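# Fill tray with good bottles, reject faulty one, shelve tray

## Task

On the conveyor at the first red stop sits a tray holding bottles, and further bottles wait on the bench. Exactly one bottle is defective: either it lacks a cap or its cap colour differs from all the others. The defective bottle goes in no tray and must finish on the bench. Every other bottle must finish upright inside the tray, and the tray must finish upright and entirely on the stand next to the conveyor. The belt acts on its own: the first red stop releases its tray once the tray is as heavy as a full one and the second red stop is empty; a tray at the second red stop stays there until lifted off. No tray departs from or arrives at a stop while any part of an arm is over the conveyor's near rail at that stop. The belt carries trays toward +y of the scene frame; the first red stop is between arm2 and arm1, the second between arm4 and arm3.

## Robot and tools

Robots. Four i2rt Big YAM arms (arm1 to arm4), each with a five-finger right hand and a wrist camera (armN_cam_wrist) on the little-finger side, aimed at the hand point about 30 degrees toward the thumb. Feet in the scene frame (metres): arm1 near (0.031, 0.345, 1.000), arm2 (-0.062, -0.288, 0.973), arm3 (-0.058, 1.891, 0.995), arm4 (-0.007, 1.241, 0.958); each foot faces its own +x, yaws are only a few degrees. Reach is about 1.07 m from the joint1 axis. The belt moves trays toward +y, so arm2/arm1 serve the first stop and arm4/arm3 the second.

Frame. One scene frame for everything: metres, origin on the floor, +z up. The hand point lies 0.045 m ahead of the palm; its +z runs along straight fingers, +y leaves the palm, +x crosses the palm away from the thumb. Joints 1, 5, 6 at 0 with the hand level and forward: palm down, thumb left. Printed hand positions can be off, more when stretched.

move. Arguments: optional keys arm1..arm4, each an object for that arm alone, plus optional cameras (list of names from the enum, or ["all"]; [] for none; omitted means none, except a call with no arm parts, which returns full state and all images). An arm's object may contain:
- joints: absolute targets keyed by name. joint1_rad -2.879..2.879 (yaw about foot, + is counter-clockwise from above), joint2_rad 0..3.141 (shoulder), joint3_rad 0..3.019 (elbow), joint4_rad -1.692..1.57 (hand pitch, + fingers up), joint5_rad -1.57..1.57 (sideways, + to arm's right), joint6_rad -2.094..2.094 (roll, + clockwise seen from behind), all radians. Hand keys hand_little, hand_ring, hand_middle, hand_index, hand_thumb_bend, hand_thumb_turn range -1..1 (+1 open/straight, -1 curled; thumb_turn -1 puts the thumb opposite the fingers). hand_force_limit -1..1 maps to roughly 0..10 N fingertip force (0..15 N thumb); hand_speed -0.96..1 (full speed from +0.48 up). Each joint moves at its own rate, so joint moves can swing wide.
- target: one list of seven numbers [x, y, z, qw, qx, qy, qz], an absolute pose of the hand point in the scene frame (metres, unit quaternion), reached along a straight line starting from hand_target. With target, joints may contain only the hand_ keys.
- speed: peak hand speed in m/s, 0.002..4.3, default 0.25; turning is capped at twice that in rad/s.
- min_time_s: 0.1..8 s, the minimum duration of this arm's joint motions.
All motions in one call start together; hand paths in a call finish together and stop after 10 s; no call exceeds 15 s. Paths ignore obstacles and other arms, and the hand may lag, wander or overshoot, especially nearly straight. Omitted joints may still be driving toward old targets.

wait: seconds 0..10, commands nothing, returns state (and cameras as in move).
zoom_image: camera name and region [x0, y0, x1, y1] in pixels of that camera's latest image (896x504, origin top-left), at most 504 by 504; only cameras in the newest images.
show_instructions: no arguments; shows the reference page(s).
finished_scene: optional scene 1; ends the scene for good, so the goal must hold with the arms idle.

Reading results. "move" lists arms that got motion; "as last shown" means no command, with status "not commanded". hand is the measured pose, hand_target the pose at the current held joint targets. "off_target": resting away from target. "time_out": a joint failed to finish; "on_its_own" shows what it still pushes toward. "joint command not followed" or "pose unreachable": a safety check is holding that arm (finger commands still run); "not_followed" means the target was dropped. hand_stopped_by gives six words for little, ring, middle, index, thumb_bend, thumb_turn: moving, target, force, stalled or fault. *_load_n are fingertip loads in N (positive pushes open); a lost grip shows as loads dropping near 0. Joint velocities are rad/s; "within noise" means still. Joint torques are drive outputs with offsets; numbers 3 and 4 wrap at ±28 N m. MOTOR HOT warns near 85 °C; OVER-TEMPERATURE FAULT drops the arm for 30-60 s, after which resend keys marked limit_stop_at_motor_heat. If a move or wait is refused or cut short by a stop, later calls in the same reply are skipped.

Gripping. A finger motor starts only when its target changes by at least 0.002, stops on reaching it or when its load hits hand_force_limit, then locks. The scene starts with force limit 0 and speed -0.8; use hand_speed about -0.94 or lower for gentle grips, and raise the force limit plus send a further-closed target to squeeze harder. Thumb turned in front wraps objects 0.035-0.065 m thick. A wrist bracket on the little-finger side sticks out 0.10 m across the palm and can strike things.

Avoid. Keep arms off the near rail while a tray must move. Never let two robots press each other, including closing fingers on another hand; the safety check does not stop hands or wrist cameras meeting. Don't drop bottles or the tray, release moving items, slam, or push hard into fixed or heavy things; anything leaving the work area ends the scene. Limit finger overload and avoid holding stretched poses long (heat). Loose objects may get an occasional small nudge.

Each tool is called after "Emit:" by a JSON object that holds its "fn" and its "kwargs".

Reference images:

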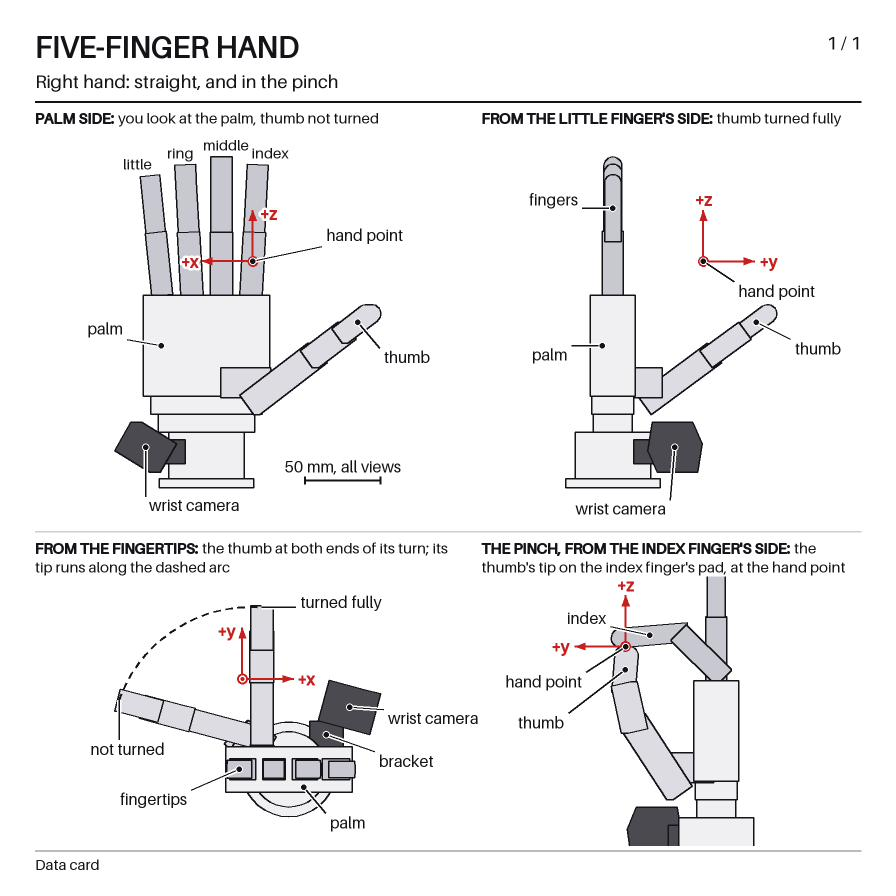

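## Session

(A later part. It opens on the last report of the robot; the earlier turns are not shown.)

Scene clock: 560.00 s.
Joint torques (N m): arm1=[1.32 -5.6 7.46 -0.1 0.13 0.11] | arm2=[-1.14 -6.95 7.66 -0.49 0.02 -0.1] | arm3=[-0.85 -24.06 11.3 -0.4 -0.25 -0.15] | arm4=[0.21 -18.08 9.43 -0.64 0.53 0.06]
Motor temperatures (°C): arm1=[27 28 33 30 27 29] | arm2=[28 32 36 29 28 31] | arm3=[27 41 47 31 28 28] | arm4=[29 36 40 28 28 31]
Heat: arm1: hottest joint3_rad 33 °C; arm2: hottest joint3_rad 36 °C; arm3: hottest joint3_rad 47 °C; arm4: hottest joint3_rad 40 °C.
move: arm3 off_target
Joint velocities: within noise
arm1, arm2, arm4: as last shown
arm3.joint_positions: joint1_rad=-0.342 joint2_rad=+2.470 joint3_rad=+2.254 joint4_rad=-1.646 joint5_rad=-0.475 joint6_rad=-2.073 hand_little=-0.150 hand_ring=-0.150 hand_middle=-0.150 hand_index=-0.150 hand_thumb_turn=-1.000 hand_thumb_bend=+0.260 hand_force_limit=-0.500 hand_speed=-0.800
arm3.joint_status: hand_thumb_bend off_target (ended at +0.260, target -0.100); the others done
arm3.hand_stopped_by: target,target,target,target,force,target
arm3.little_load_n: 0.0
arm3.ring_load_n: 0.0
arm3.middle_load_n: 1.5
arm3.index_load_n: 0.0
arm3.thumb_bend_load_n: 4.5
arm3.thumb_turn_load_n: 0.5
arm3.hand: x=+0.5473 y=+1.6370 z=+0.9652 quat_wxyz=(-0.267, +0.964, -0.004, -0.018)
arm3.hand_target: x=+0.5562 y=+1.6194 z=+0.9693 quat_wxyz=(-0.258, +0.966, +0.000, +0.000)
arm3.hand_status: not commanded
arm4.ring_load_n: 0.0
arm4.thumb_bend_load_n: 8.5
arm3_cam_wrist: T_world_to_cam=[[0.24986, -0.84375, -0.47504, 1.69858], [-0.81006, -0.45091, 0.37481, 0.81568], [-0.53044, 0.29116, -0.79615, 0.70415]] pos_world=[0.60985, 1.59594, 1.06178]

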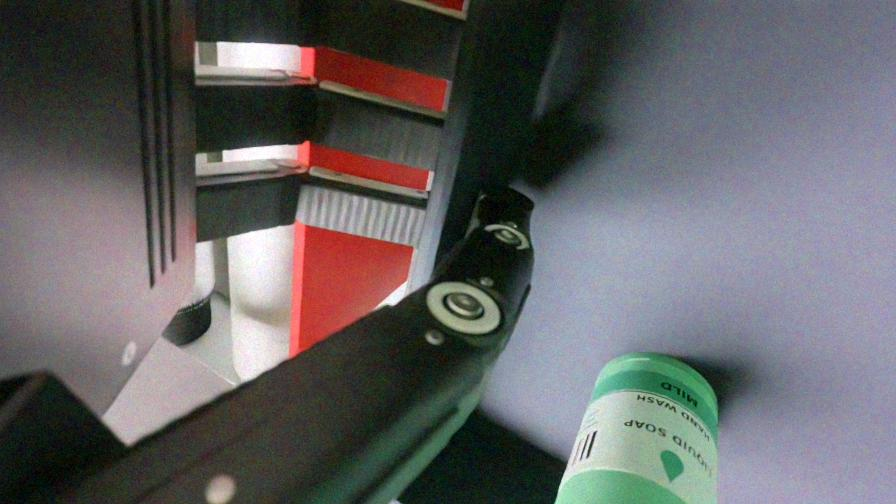

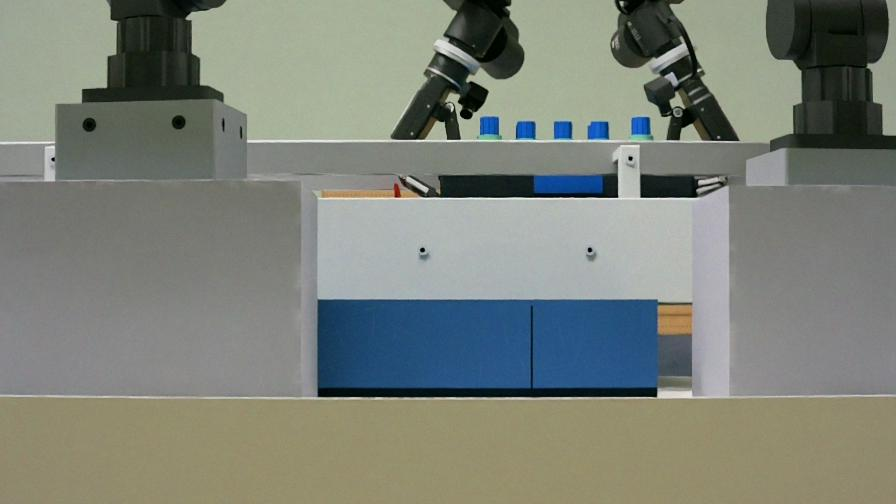

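Emit:
{"fn": "move", "kwargs": {"arm3": {"joints": {"hand_speed": -0.5, "hand_thumb_bend": 0.8}}, "arm4": {"joints": {"hand_speed": -0.5, "hand_thumb_bend": 0.8}}, "cameras": ["cam_stand_across"]}}

Emit:
{"fn": "zoom_image", "kwargs": {"camera": "cam_stand_across", "region": [640, 130, 760, 220]}}

Scene clock: 642.97 s.
Joint torques (N m): arm1=[0.5 -6.01 7.53 -0.09 0.14 0.11] | arm2=[-1.2 -7.24 7.64 -0.47 0.03 -0.11] | arm3=[-0.85 -24 11.3 -0.44 -0.25 -0.16] | arm4=[0.15 -18.84 9.33 -0.28 0.41 0.04]
Motor temperatures (°C): arm1=[27 28 34 30 27 29] | arm2=[28 32 37 29 28 31] | arm3=[27 47 49 31 28 28] | arm4=[29 37 42 28 29 31]
Heat: arm1: hottest joint3_rad 34 °C; arm2: hottest joint3_rad 37 °C; arm3: hottest joint3_rad 49 °C; arm4: hottest joint3_rad 42 °C.
move: arm3 done; arm4 done
Joint velocities: within noise
arm1, arm2: as last shown
arm2.thumb_bend_load_n: -0.5
arm3.joint_positions: joint1_rad=-0.342 joint2_rad=+2.471 joint3_rad=+2.254 joint4_rad=-1.646 joint5_rad=-0.475 joint6_rad=-2.073 hand_little=-0.150 hand_ring=-0.150 hand_middle=-0.150 hand_index=-0.150 hand_thumb_turn=-1.000 hand_thumb_bend=+0.800 hand_force_limit=-0.500 hand_speed=-0.500
arm3.joint_status: all done
arm3.hand_stopped_by: target,target,target,target,target,target
arm3.little_load_n: 0.0
arm3.ring_load_n: 0.0
arm3.middle_load_n: 0.5
arm3.index_load_n: 0.0
arm3.thumb_bend_load_n: 0.0
arm3.thumb_turn_load_n: 0.0
arm3.hand: x=+0.5472 y=+1.6371 z=+0.9650 quat_wxyz=(-0.267, +0.964, -0.004, -0.018)
arm3.hand_target: x=+0.5562 y=+1.6193 z=+0.9694 quat_wxyz=(-0.258, +0.966, +0.000, +0.000)
arm3.hand_status: not commanded
arm4.joint_positions: joint1_rad=+0.132 joint2_rad=+1.945 joint3_rad=+1.452 joint4_rad=-1.184 joint5_rad=+0.506 joint6_rad=+1.824 hand_little=-0.400 hand_ring=-0.237 hand_middle=-0.159 hand_index=-0.260 hand_thumb_turn=-1.000 hand_thumb_bend=+0.800 hand_force_limit=+0.000 hand_speed=-0.500
arm4.joint_status: all done
arm4.hand_stopped_by: target,force,force,force,target,target
arm4.little_load_n: 0.0
arm4.ring_load_n: 0.0
arm4.middle_load_n: 0.0
arm4.index_load_n: 0.0
arm4.thumb_bend_load_n: 0.0
arm4.thumb_turn_load_n: 0.0
arm4.hand: x=+0.5658 y=+1.3198 z=+0.9646 quat_wxyz=(-0.009, -0.001, -0.967, +0.255)
arm4.hand_target: x=+0.5661 y=+1.3229 z=+0.9528 quat_wxyz=(+0.000, +0.000, -0.966, +0.259)
arm4.hand_status: not commanded

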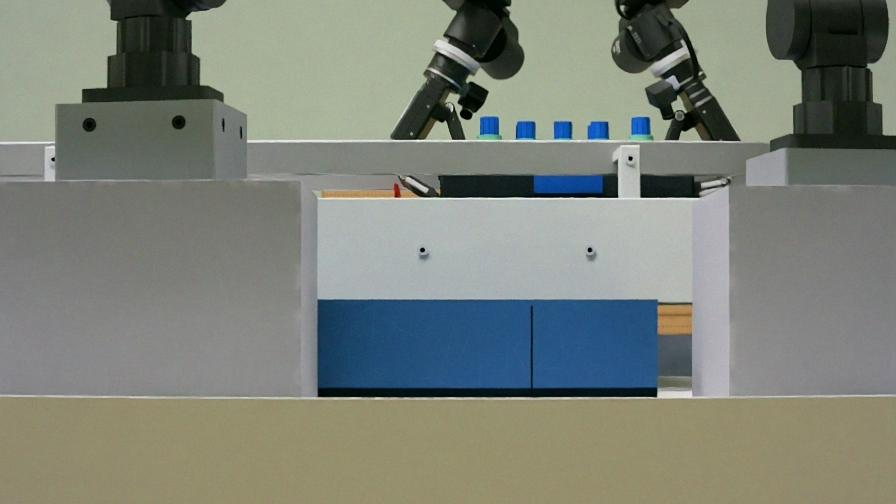

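Scaled by 4.200.

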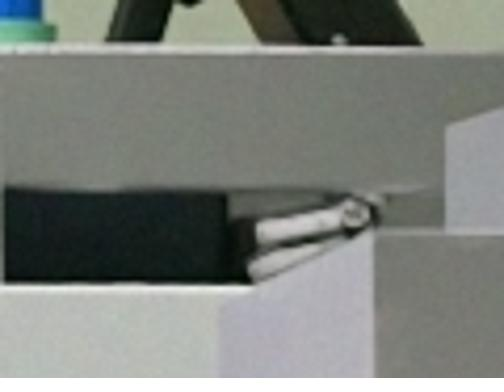

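Emit:
{"fn": "move", "kwargs": {"arm3": {"target": [0.553, 1.640, 1.03, -0.1305, 0.9914, 0, 0], "speed": 0.12, "joints": {"hand_speed": 0, "hand_index": -0.3, "hand_middle": -0.3, "hand_ring": -0.3, "hand_little": -0.3}}, "arm4": {"target": [0.54, 1.29, 1.18, 0, 0, 0.9659, -0.2588], "speed": 0.2, "joints": {"hand_speed": 0, "hand_index": -0.3, "hand_middle": -0.3, "hand_ring": -0.3, "hand_little": -0.3}}, "cameras": []}}

Emit:
{"fn": "move", "kwargs": {"arm4": {"target": [0.53, 1.34, 1.20, -0.2588, 0.9659, 0, 0], "speed": 0.4}, "cameras": ["arm3_cam_wrist", "arm4_cam_wrist", "cam_stand", "cam_stand_across"]}}

Emit:
{"fn": "zoom_image", "kwargs": {"camera": "cam_stand_across", "region": [340, 20, 540, 220]}}

Scene clock: 648.77 s.
Joint torques (N m): arm1=[0.73 -6.12 7.54 -0.18 0.13 0.1] | arm2=[-1.2 -7.12 7.68 -0.47 0.02 -0.11] | arm3=[0.91 -25.47 7.95 0.16 -0.14 0.23] | arm4=[-1.49 -18.55 12.12 -0.31 0.37 -0.17]
Motor temperatures (°C): arm1=[27 28 34 30 27 29] | arm2=[28 32 37 29 28 31] | arm3=[27 47 49 31 28 28] | arm4=[29 36 42 28 28 31]
Heat: arm1: hottest joint3_rad 34 °C; arm2: hottest joint3_rad 37 °C; arm3: hottest joint3_rad 49 °C; arm4: hottest joint3_rad 42 °C.
move: arm3 off_target; arm4 off_target
Joint velocities: within noise
arm1, arm2: as last shown
arm2.thumb_bend_load_n: 0.0
arm3.joint_positions: joint1_rad=-0.274 joint2_rad=+2.298 joint3_rad=+2.101 joint4_rad=-1.508 joint5_rad=-0.254 joint6_rad=-1.966 hand_little=-0.300 hand_ring=-0.300 hand_middle=-0.231 hand_index=-0.300 hand_thumb_turn=-1.000 hand_thumb_bend=+0.800 hand_force_limit=-0.500 hand_speed=+0.000
arm3.joint_status: hand_middle off_target (ended at -0.231, target -0.300); the others done
arm3.hand_stopped_by: target,target,force,target,target,target
arm3.little_load_n: 0.0
arm3.ring_load_n: 0.0
arm3.middle_load_n: 0.0
arm3.index_load_n: 0.0
arm3.thumb_bend_load_n: 0.0
arm3.thumb_turn_load_n: 0.0
arm3.hand: x=+0.5473 y=+1.6371 z=+1.0187 quat_wxyz=(-0.137, +0.990, +0.003, -0.012)
arm3.hand_target: x=+0.5529 y=+1.6399 z=+1.0299 quat_wxyz=(-0.131, +0.991, +0.000, +0.000)
arm3.hand_status: off_target (0.013 m and 1.6 deg from the pose sent, 0.065 m and 16.1 deg at the start)
arm4.joint_positions: joint1_rad=+0.103 joint2_rad=+1.726 joint3_rad=+1.699 joint4_rad=-1.665 joint5_rad=+0.513 joint6_rad=+1.790 hand_little=-0.300 hand_ring=-0.300 hand_middle=-0.234 hand_index=-0.300 hand_thumb_turn=-1.000 hand_thumb_bend=+0.800 hand_force_limit=+0.000 hand_speed=+0.000
arm4.joint_status: hand_middle off_target (ended at -0.234, target -0.300); the others done
arm4.hand_stopped_by: target,target,force,target,target,target
arm4.little_load_n: 0.0
arm4.ring_load_n: 0.0
arm4.middle_load_n: 0.0
arm4.index_load_n: 0.5
arm4.thumb_bend_load_n: 0.0
arm4.thumb_turn_load_n: 0.0
arm4.hand: x=+0.5316 y=+1.2962 z=+1.1706 quat_wxyz=(+0.005, +0.004, -0.966, +0.260)
arm4.hand_target: x=+0.5396 y=+1.2898 z=+1.1799 quat_wxyz=(+0.000, +0.000, -0.966, +0.259)
arm4.hand_status: off_target (0.014 m and 0.8 deg from the pose sent, 0.219 m and 1.2 deg at the start)

Scene clock: 653.87 s.
Joint torques (N m): arm1=[0.85 -5.48 7.45 -0.06 0.16 0.1] | arm2=[-1.2 -7.12 7.62 -0.51 0.02 -0.11] | arm3=[0.97 -25.47 7.98 0.17 -0.14 0.24] | arm4=[0.91 -18.14 12.74 -0.03 -0.45 -0.15]
Motor temperatures (°C): arm1=[27 28 34 30 27 29] | arm2=[28 32 37 29 28 31] | arm3=[27 48 48 31 28 28] | arm4=[29 36 42 28 28 31]
Heat: arm1: hottest joint3_rad 34 °C; arm2: hottest joint3_rad 37 °C; arm3: hottest joint2_rad 48 °C; arm4: hottest joint3_rad 42 °C.
move: arm4 off_target
Joint velocities: within noise
arm1.joint_positions: joint1_rad=-0.404 joint2_rad=+1.010 joint3_rad=+1.179 joint4_rad=-1.685 joint5_rad=+0.012 joint6_rad=-1.385 hand_little=-1.000 hand_ring=-1.000 hand_middle=+1.000 hand_index=+1.000 hand_thumb_turn=-1.000 hand_thumb_bend=+0.500 hand_force_limit=-0.500 hand_speed=-0.300
arm1.joint_status: not commanded
arm1.hand_stopped_by: target,target,target,target,target,target
arm1.little_load_n: 0.0
arm1.ring_load_n: 0.0
arm1.middle_load_n: 0.0
arm1.index_load_n: 0.0
arm1.thumb_bend_load_n: 0.0
arm1.thumb_turn_load_n: 0.0
arm1.hand: x=+0.2253 y=+0.2155 z=+1.2833 quat_wxyz=(+0.005, +0.966, -0.258, +0.030)
arm1.hand_target: x=+0.2205 y=+0.2197 z=+1.2791 quat_wxyz=(+0.005, +0.965, -0.260, +0.020)
arm1.hand_status: not commanded
arm2.joint_positions: joint1_rad=-0.203 joint2_rad=+1.170 joint3_rad=+1.195 joint4_rad=-1.585 joint5_rad=-0.003 joint6_rad=-1.346 hand_little=-1.000 hand_ring=-1.000 hand_middle=+0.900 hand_index=+0.880 hand_thumb_turn=-1.000 hand_thumb_bend=+0.600 hand_force_limit=-0.500 hand_speed=-0.600
arm2.joint_status: not commanded
arm2.hand_stopped_by: target,target,target,target,target,target
arm2.little_load_n: 0.0
arm2.ring_load_n: 0.0
arm2.middle_load_n: 0.0
arm2.index_load_n: 0.0
arm2.thumb_bend_load_n: 0.0
arm2.thumb_turn_load_n: 0.0
arm2.hand: x=+0.1871 y=-0.4192 z=+1.2204 quat_wxyz=(+0.000, +0.966, -0.260, +0.007)
arm2.hand_target: x=+0.1801 y=-0.4199 z=+1.2199 quat_wxyz=(+0.000, +0.966, -0.259, +0.000)
arm2.hand_status: not commanded
arm3: as last shown
arm3.joint_positions: joint1_rad=-0.274 joint2_rad=+2.298 joint3_rad=+2.101 joint4_rad=-1.508 joint5_rad=-0.254 joint6_rad=-1.965 hand_little=-0.300 hand_ring=-0.300 hand_middle=-0.231 hand_index=-0.300 hand_thumb_turn=-1.000 hand_thumb_bend=+0.800 hand_force_limit=-0.500 hand_speed=+0.000
arm3.hand: x=+0.5473 y=+1.6371 z=+1.0188 quat_wxyz=(-0.137, +0.990, +0.003, -0.012)
arm4.joint_positions: joint1_rad=-0.012 joint2_rad=+1.801 joint3_rad=+1.886 joint4_rad=-1.598 joint5_rad=-0.520 joint6_rad=-1.449 hand_little=-0.300 hand_ring=-0.300 hand_middle=-0.234 hand_index=-0.300 hand_thumb_turn=-1.000 hand_thumb_bend=+0.800 hand_force_limit=+0.000 hand_speed=+0.000
arm4.joint_status: not commanded
arm4.hand_stopped_by: target,target,force,target,target,target
arm4.little_load_n: 0.0
arm4.ring_load_n: 0.0
arm4.middle_load_n: 0.0
arm4.index_load_n: 0.0
arm4.thumb_bend_load_n: 0.0
arm4.thumb_turn_load_n: 0.0
arm4.hand: x=+0.5200 y=+1.3312 z=+1.2026 quat_wxyz=(-0.259, +0.966, -0.013, +0.002)
arm4.hand_target: x=+0.5296 y=+1.3400 z=+1.1998 quat_wxyz=(-0.259, +0.966, +0.000, +0.000)
arm4.hand_status: off_target (0.014 m and 1.5 deg from the pose sent, 0.053 m and 179.7 deg at the start)
arm3_cam_wrist: T_world_to_cam=[[0.26887, -0.93424, -0.2343, 1.61662], [-0.81046, -0.35089, 0.46908, 0.53602], [-0.52045, 0.06377, -0.8515, 1.16986]] pos_world=[0.60863, 1.6238, 1.12349]
arm4_cam_wrist: T_world_to_cam=[[0.22182, -0.85447, -0.46977, 1.58885], [-0.85564, -0.40161, 0.32647, 0.59139], [-0.46763, 0.32954, -0.8202, 0.90588]] pos_world=[0.57719, 1.2966, 1.29633]

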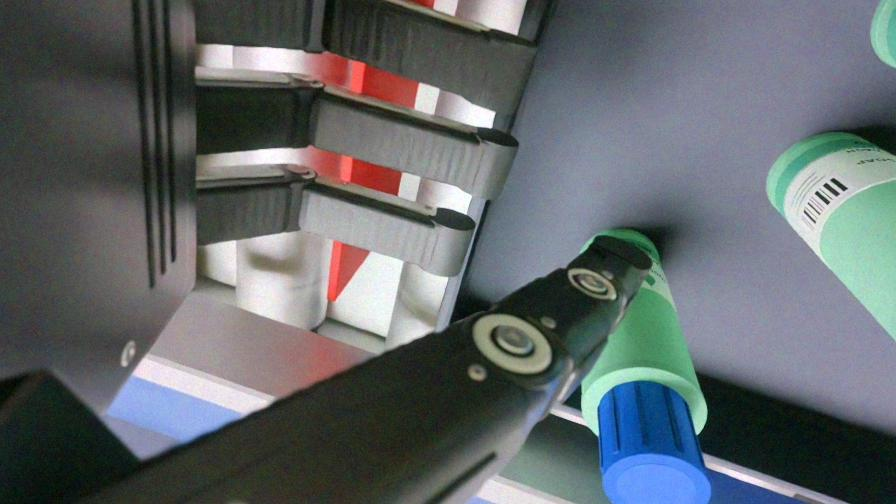

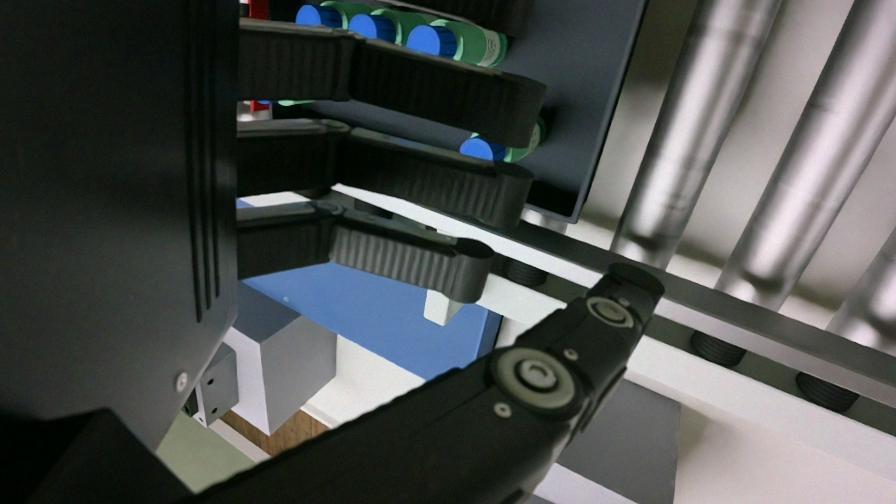

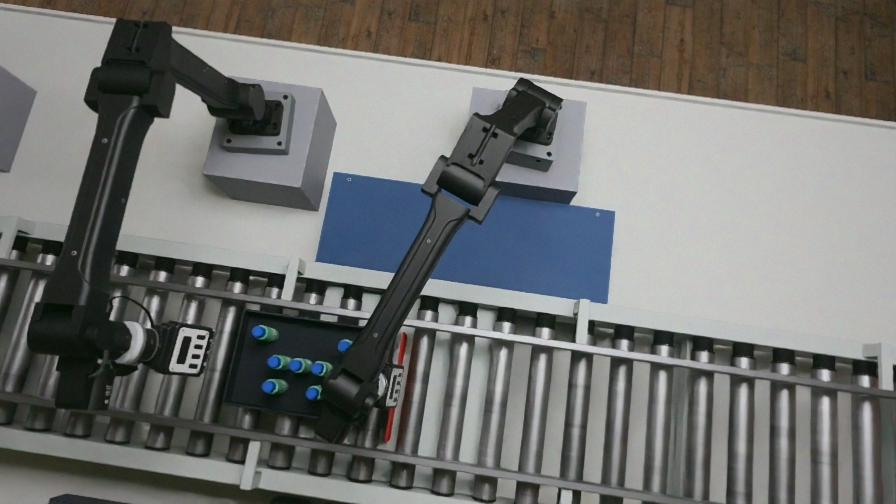

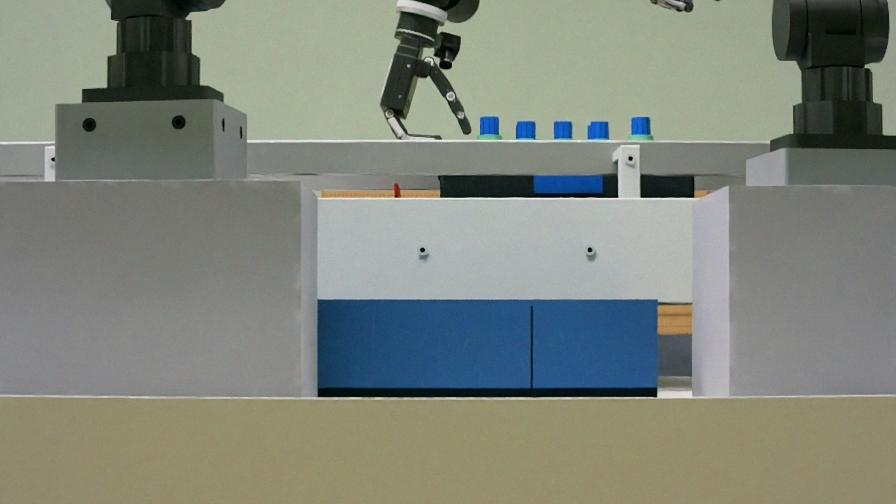

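Scaled by 2.520.

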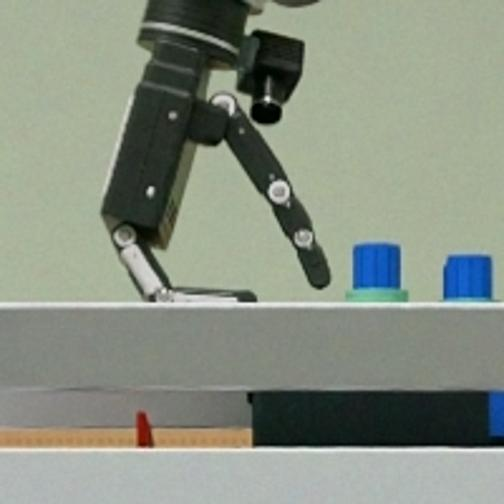

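Emit:
{"fn": "move", "kwargs": {"arm3": {"target": [0.551, 1.650, 0.975, -0.1736, 0.9848, 0, 0], "speed": 0.08, "joints": {"hand_speed": -0.3, "hand_index": -0.15, "hand_middle": -0.15, "hand_ring": -0.15, "hand_little": -0.15}}, "arm4": {"target": [0.558, 1.352, 1.07, -0.2588, 0.9659, 0, 0], "speed": 0.15, "joints": {"hand_middle": -0.31}}, "cameras": ["arm3_cam_wrist", "arm4_cam_wrist", "cam_stand", "cam_stand_across"]}}

Emit:
{"fn": "zoom_image", "kwargs": {"camera": "cam_stand_across", "region": [360, 110, 500, 220]}}

Emit:
{"fn": "zoom_image", "kwargs": {"camera": "cam_stand_across", "region": [600, 20, 800, 210]}}

Scene clock: 666.67 s.
Joint torques (N m): arm1=[1.08 -5.6 7.76 -0.13 0.2 0.11] | arm2=[-1.14 -7.24 7.65 -0.46 0.01 -0.1] | arm3=[0.21 -23.47 7.88 0.14 -0.41 0] | arm4=[0.91 -20.37 9.39 0.66 -0.41 0]
Motor temperatures (°C): arm1=[27 28 34 30 27 29] | arm2=[28 32 37 29 28 31] | arm3=[27 49 46 31 28 28] | arm4=[29 37 42 28 28 31]
Heat: arm1: hottest joint3_rad 34 °C; arm2: hottest joint3_rad 37 °C; arm3: hottest joint2_rad 49 °C; arm4: hottest joint3_rad 42 °C.
move: arm3 done; arm4 off_target
Joint velocities: within noise
arm1, arm2: as last shown
arm3.joint_positions: joint1_rad=-0.274 joint2_rad=+2.325 joint3_rad=+2.047 joint4_rad=-1.440 joint5_rad=-0.328 joint6_rad=-1.965 hand_little=-0.150 hand_ring=-0.150 hand_middle=-0.150 hand_index=-0.150 hand_thumb_turn=-1.000 hand_thumb_bend=+0.800 hand_force_limit=-0.500 hand_speed=-0.300
arm3.joint_status: all done
arm3.hand_stopped_by: target,target,target,target,target,target
arm3.little_load_n: 0.0
arm3.ring_load_n: 0.0
arm3.middle_load_n: 0.0
arm3.index_load_n: 0.0
arm3.thumb_bend_load_n: 0.0
arm3.thumb_turn_load_n: 0.0
arm3.hand: x=+0.5485 y=+1.6525 z=+0.9801 quat_wxyz=(-0.173, +0.985, -0.001, -0.004)
arm3.hand_target: x=+0.5509 y=+1.6500 z=+0.9750 quat_wxyz=(-0.174, +0.985, +0.000, +0.000)
arm3.hand_status: done (0.006 m and 0.4 deg from the pose sent, 0.046 m and 4.4 deg at the start)
arm4.joint_positions: joint1_rad=+0.003 joint2_rad=+1.910 joint3_rad=+1.736 joint4_rad=-1.316 joint5_rad=-0.520 joint6_rad=-1.449 hand_little=-0.300 hand_ring=-0.300 hand_middle=-0.310 hand_index=-0.300 hand_thumb_turn=-1.000 hand_thumb_bend=+0.800 hand_force_limit=+0.000 hand_speed=+0.000
arm4.joint_status: all done
arm4.hand_stopped_by: target,target,target,target,target,target
arm4.little_load_n: 0.0
arm4.ring_load_n: 0.0
arm4.middle_load_n: 0.0
arm4.index_load_n: 0.0
arm4.thumb_bend_load_n: 0.0
arm4.thumb_turn_load_n: 0.0
arm4.hand: x=+0.5578 y=+1.3428 z=+1.0851 quat_wxyz=(-0.260, +0.966, -0.002, +0.011)
arm4.hand_target: x=+0.5575 y=+1.3519 z=+1.0701 quat_wxyz=(-0.259, +0.966, +0.000, +0.000)
arm4.hand_status: off_target (0.018 m and 1.3 deg from the pose sent, 0.140 m and 1.5 deg at the start)
arm3_cam_wrist: T_world_to_cam=[[0.26352, -0.91747, -0.298, 1.65929], [-0.82042, -0.37565, 0.43104, 0.64426], [-0.50741, 0.1309, -0.85171, 1.01879]] pos_world=[0.60826, 1.63101, 1.08448]
arm4_cam_wrist: T_world_to_cam=[[0.2461, -0.84987, -0.46601, 1.51137], [-0.85676, -0.41556, 0.30541, 0.70885], [-0.45321, 0.3241, -0.8304, 0.83374]] pos_world=[0.61323, 1.30882, 1.18016]

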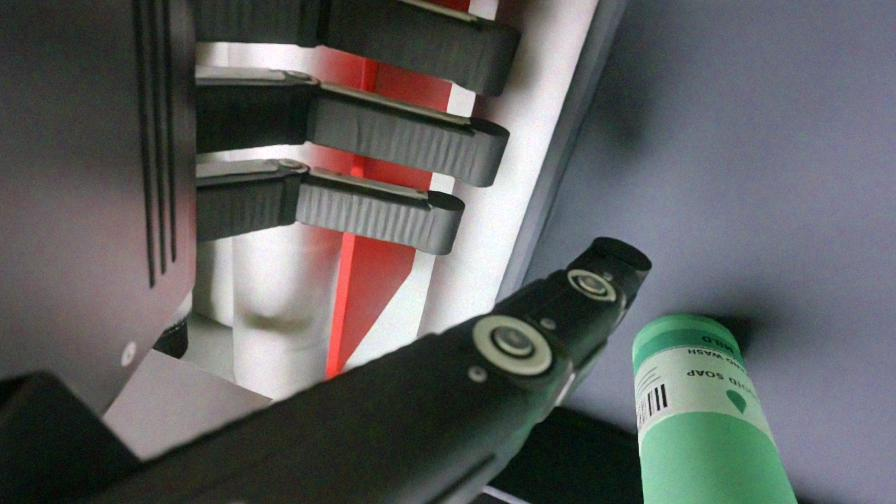

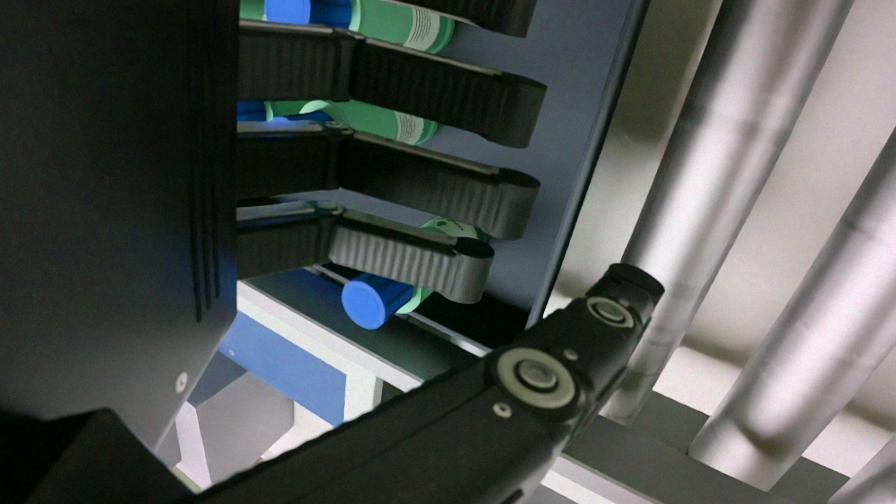

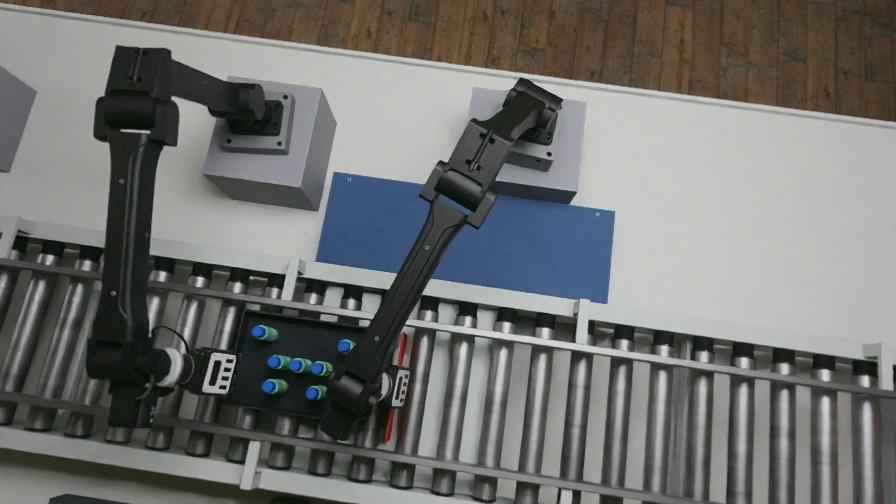

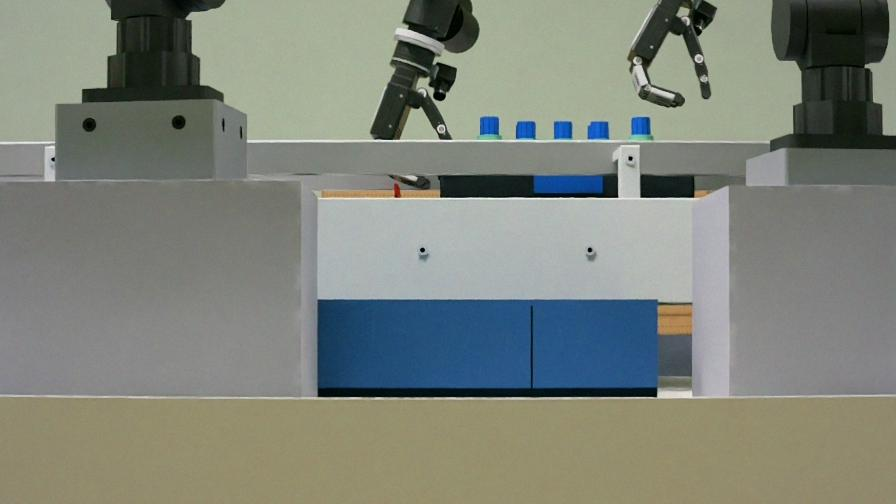

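Scaled by 3.600.

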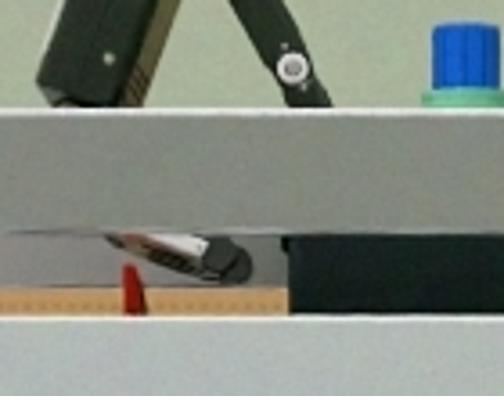

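Scaled by 2.520.

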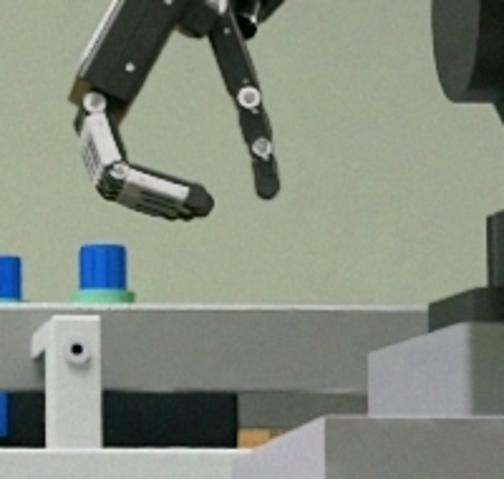

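Emit:
{"fn": "move", "kwargs": {"arm3": {"target": [0.550, 1.6385, 0.9625, -0.1736, 0.9848, 0, 0], "speed": 0.05}, "arm4": {"target": [0.562, 1.357, 0.995, -0.2588, 0.9659, 0, 0], "speed": 0.1}, "cameras": ["arm3_cam_wrist", "arm4_cam_wrist", "cam_stand", "cam_stand_across"]}}

Emit:
{"fn": "zoom_image", "kwargs": {"camera": "cam_stand_across", "region": [360, 110, 500, 220]}}

Emit:
{"fn": "zoom_image", "kwargs": {"camera": "cam_stand_across", "region": [600, 70, 780, 220]}}

Scene clock: 677.70 s.
Joint torques (N m): arm1=[0.56 -5.66 7.57 -0.02 0.13 0.1] | arm2=[-1.32 -7.18 7.69 -0.46 0.03 -0.11] | arm3=[-0.73 -23.18 8.46 0.12 -0.32 -0.15] | arm4=[0.97 -20.95 8.92 0.66 -0.39 0.04]
Motor temperatures (°C): arm1=[27 28 34 30 27 29] | arm2=[28 32 37 29 28 31] | arm3=[27 48 46 31 28 28] | arm4=[29 38 41 28 28 31]
Heat: arm1: hottest joint3_rad 34 °C; arm2: hottest joint3_rad 37 °C; arm3: hottest joint2_rad 48 °C; arm4: hottest joint3_rad 41 °C.
move: arm3 off_target; arm4 off_target
Joint velocities: within noise
arm1, arm2: as last shown
arm3.joint_positions: joint1_rad=-0.277 joint2_rad=+2.343 joint3_rad=+2.047 joint4_rad=-1.430 joint5_rad=-0.328 joint6_rad=-1.968 hand_little=-0.150 hand_ring=-0.150 hand_middle=-0.150 hand_index=-0.150 hand_thumb_turn=-1.000 hand_thumb_bend=+0.800 hand_force_limit=-0.500 hand_speed=-0.300
arm3.joint_status: not commanded
arm3.hand_stopped_by: target,target,target,target,target,target
arm3.little_load_n: 0.0
arm3.ring_load_n: 0.0
arm3.middle_load_n: 0.0
arm3.index_load_n: 0.0
arm3.thumb_bend_load_n: 0.0
arm3.thumb_turn_load_n: 0.0
arm3.hand: x=+0.5481 y=+1.6505 z=+0.9683 quat_wxyz=(-0.175, +0.985, -0.001, -0.007)
arm3.hand_target: x=+0.5497 y=+1.6386 z=+0.9627 quat_wxyz=(-0.173, +0.985, +0.000, +0.000)
arm3.hand_status: off_target (0.013 m and 0.8 deg from the pose sent, 0.023 m and 0.4 deg at the start)
arm4.joint_positions: joint1_rad=+0.010 joint2_rad=+1.976 joint3_rad=+1.639 joint4_rad=-1.146 joint5_rad=-0.520 joint6_rad=-1.446 hand_little=-0.300 hand_ring=-0.300 hand_middle=-0.310 hand_index=-0.300 hand_thumb_turn=-1.000 hand_thumb_bend=+0.800 hand_force_limit=+0.000 hand_speed=+0.000
arm4.joint_status: not commanded
arm4.hand_stopped_by: target,target,target,target,target,target
arm4.little_load_n: 0.0
arm4.ring_load_n: 0.0
arm4.middle_load_n: 0.0
arm4.index_load_n: 0.0
arm4.thumb_bend_load_n: 0.0
arm4.thumb_turn_load_n: 0.0
arm4.hand: x=+0.5649 y=+1.3476 z=+1.0120 quat_wxyz=(-0.260, +0.965, +0.000, +0.014)
arm4.hand_target: x=+0.5616 y=+1.3566 z=+0.9953 quat_wxyz=(-0.259, +0.966, +0.000, +0.000)
arm4.hand_status: off_target (0.020 m and 1.6 deg from the pose sent, 0.091 m and 1.3 deg at the start)
arm3_cam_wrist: T_world_to_cam=[[0.26157, -0.91666, -0.30218, 1.6577], [-0.81788, -0.37674, 0.43489, 0.64495], [-0.51249, 0.13339, -0.84827, 1.00408]] pos_world=[0.60848, 1.6286, 1.07216]
arm4_cam_wrist: T_world_to_cam=[[0.25214, -0.84854, -0.46519, 1.47351], [-0.85692, -0.41912, 0.30004, 0.74968], [-0.44957, 0.32298, -0.83281, 0.77658]] pos_world=[0.62001, 1.31372, 1.10727]

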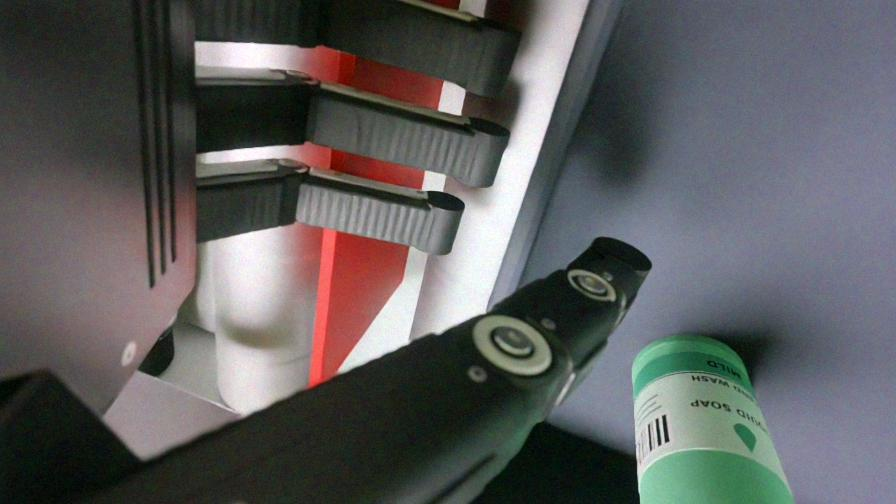

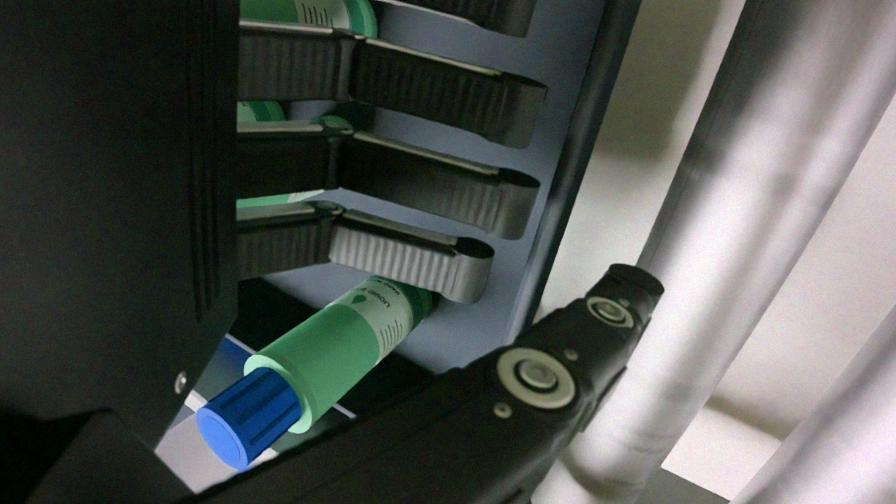

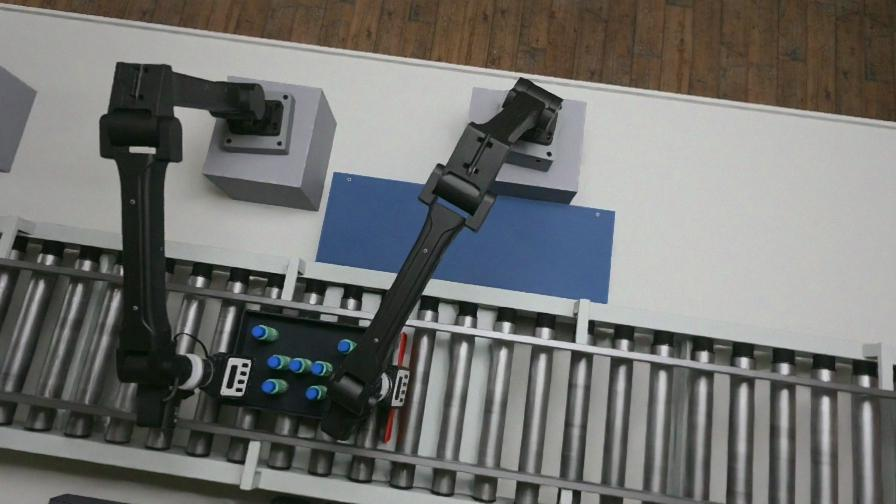

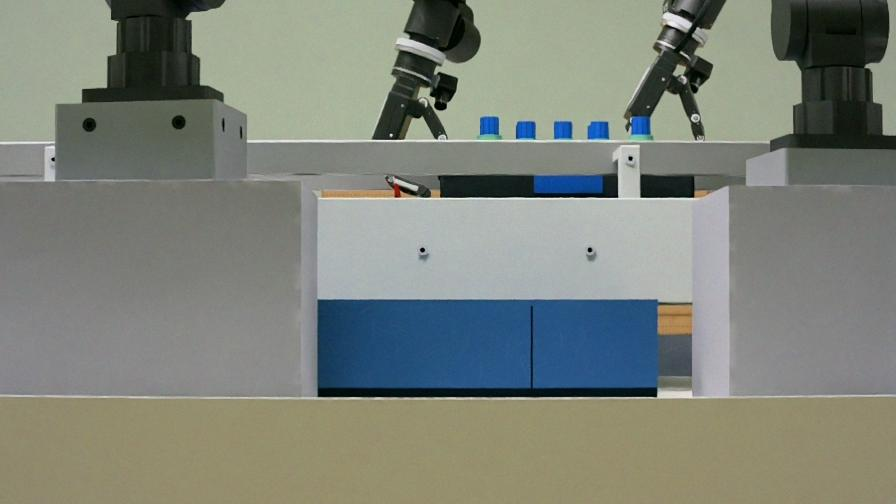

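Scaled by 3.600.

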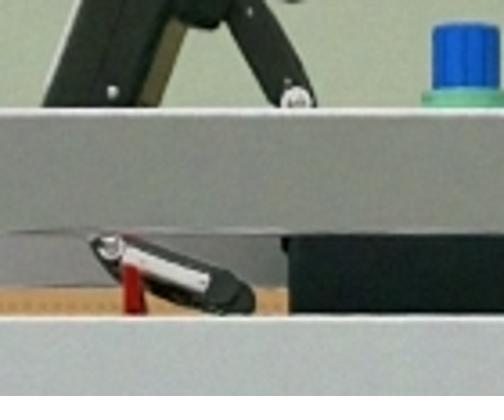

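Scaled by 2.800.

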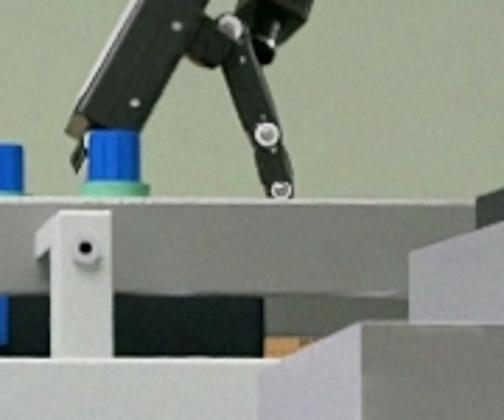

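Emit:
{"fn": "move", "kwargs": {"arm3": {"target": [0.549, 1.629, 0.964, -0.1736, 0.9848, 0, 0], "speed": 0.04}, "arm4": {"target": [0.562, 1.356, 0.966, -0.2588, 0.9659, 0, 0], "speed": 0.06}, "cameras": ["arm3_cam_wrist", "arm4_cam_wrist", "cam_stand_across"]}}

Emit:
{"fn": "zoom_image", "kwargs": {"camera": "cam_stand_across", "region": [360, 110, 500, 220]}}

Emit:
{"fn": "zoom_image", "kwargs": {"camera": "cam_stand_across", "region": [600, 70, 780, 220]}}

Emit:
{"fn": "zoom_image", "kwargs": {"camera": "arm4_cam_wrist", "region": [400, 0, 700, 400]}}

Scene clock: 687.93 s.
Joint torques (N m): arm1=[1.08 -5.6 7.64 -0.2 0.12 0.08] | arm2=[-1.2 -7.12 7.66 -0.47 0.02 -0.11] | arm3=[-0.67 -23 9.85 -0.38 -0.24 -0.15] | arm4=[0.67 -20.84 8.55 0.68 -0.32 0.03]
Motor temperatures (°C): arm1=[27 28 34 30 27 29] | arm2=[28 32 37 29 28 31] | arm3=[27 46 46 31 28 28] | arm4=[29 38 41 28 28 31]
Heat: arm1: hottest joint3_rad 34 °C; arm2: hottest joint3_rad 37 °C; arm3: hottest joint2_rad 46 °C; arm4: hottest joint3_rad 41 °C.
move: arm3 off_target; arm4 off_target
Joint velocities: within noise
arm1, arm2: as last shown
arm3.joint_positions: joint1_rad=-0.292 joint2_rad=+2.349 joint3_rad=+2.047 joint4_rad=-1.430 joint5_rad=-0.328 joint6_rad=-1.981 hand_little=-0.150 hand_ring=-0.150 hand_middle=-0.150 hand_index=-0.150 hand_thumb_turn=-1.000 hand_thumb_bend=+0.800 hand_force_limit=-0.500 hand_speed=-0.300
arm3.joint_status: not commanded
arm3.hand_stopped_by: target,target,target,target,target,target
arm3.little_load_n: 0.0
arm3.ring_load_n: 0.0
arm3.middle_load_n: 0.5
arm3.index_load_n: 0.0
arm3.thumb_bend_load_n: 0.0
arm3.thumb_turn_load_n: 0.0
arm3.hand: x=+0.5443 y=+1.6415 z=+0.9644 quat_wxyz=(-0.176, +0.984, -0.003, -0.007)
arm3.hand_target: x=+0.5487 y=+1.6292 z=+0.9641 quat_wxyz=(-0.173, +0.985, +0.000, +0.000)
arm3.hand_status: off_target (0.013 m and 0.9 deg from the pose sent, 0.022 m and 0.8 deg at the start)
arm4.joint_positions: joint1_rad=+0.011 joint2_rad=+2.002 joint3_rad=+1.607 joint4_rad=-1.084 joint5_rad=-0.523 joint6_rad=-1.446 hand_little=-0.300 hand_ring=-0.300 hand_middle=-0.310 hand_index=-0.300 hand_thumb_turn=-1.000 hand_thumb_bend=+0.800 hand_force_limit=+0.000 hand_speed=+0.000
arm4.joint_status: not commanded
arm4.hand_stopped_by: target,target,target,target,target,target
arm4.little_load_n: 0.0
arm4.ring_load_n: 0.0
arm4.middle_load_n: 0.5
arm4.index_load_n: 0.0
arm4.thumb_bend_load_n: 0.0
arm4.thumb_turn_load_n: 0.0
arm4.hand: x=+0.5661 y=+1.3490 z=+0.9853 quat_wxyz=(-0.261, +0.965, +0.002, +0.015)
arm4.hand_target: x=+0.5614 y=+1.3557 z=+0.9663 quat_wxyz=(-0.259, +0.966, +0.000, +0.000)
arm4.hand_status: off_target (0.021 m and 1.8 deg from the pose sent, 0.047 m and 1.6 deg at the start)
arm3_cam_wrist: T_world_to_cam=[[0.25871, -0.91664, -0.3047, 1.65324], [-0.81846, -0.37555, 0.43485, 0.6385], [-0.51303, 0.13688, -0.84739, 0.99372]] pos_world=[0.60468, 1.61918, 1.06815]
arm4_cam_wrist: T_world_to_cam=[[0.25475, -0.84691, -0.46674, 1.45989], [-0.85719, -0.42118, 0.29636, 0.7659], [-0.44757, 0.32459, -0.83326, 0.75159]] pos_world=[0.621, 1.31502, 1.08068]

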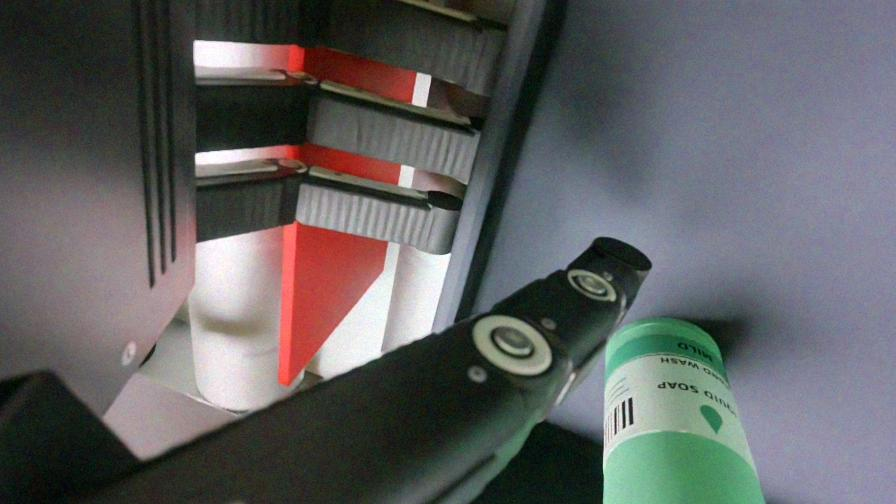

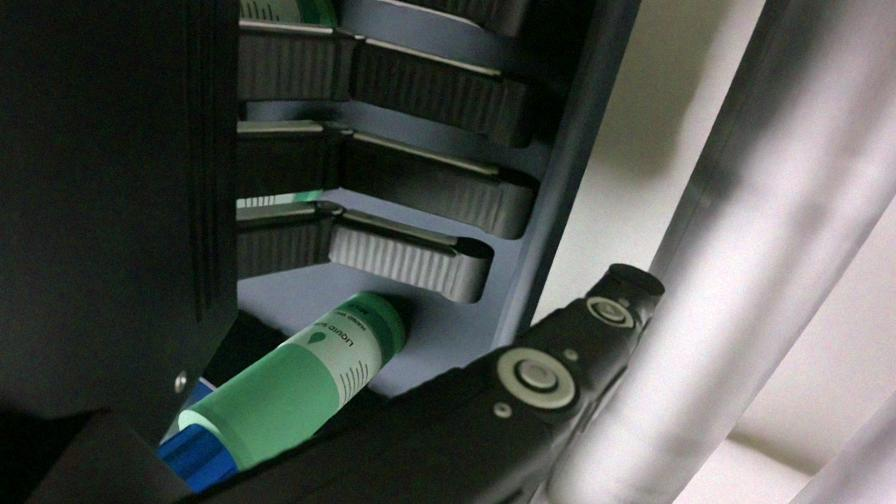

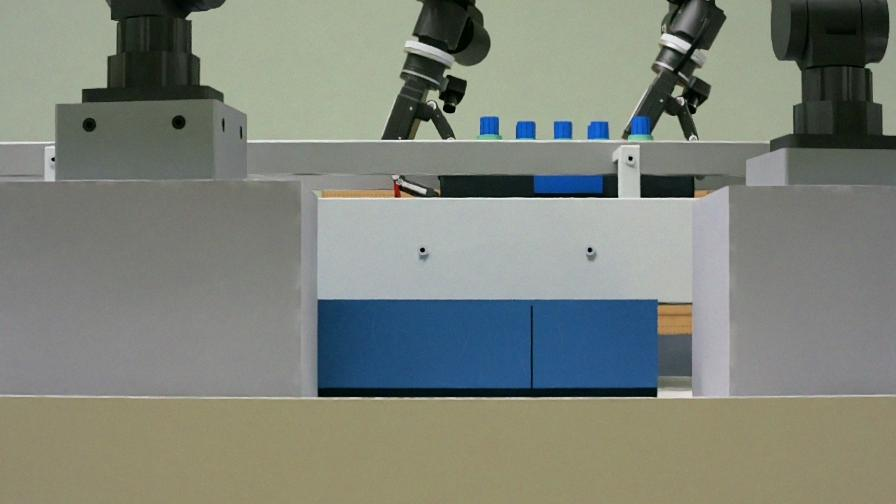

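Scaled by 3.600.

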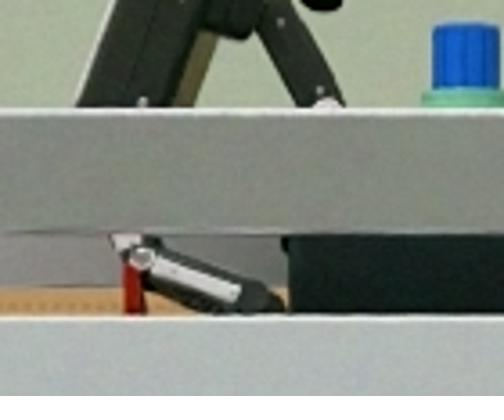

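Scaled by 2.800.

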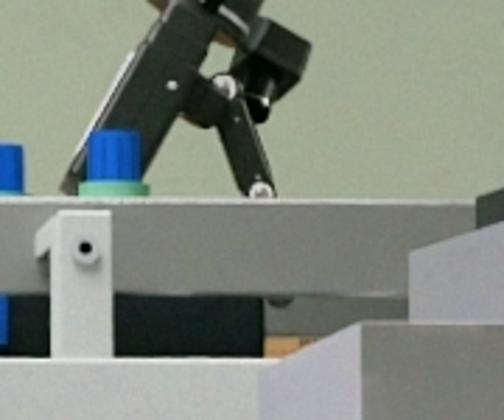

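Scaled by 1.260.

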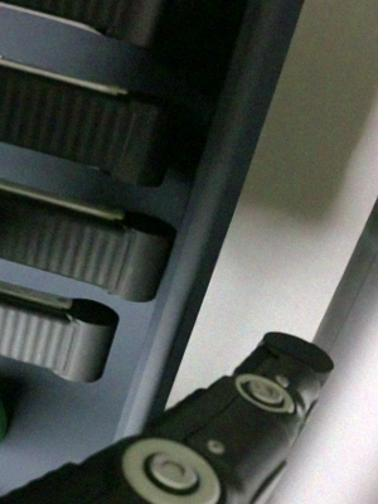

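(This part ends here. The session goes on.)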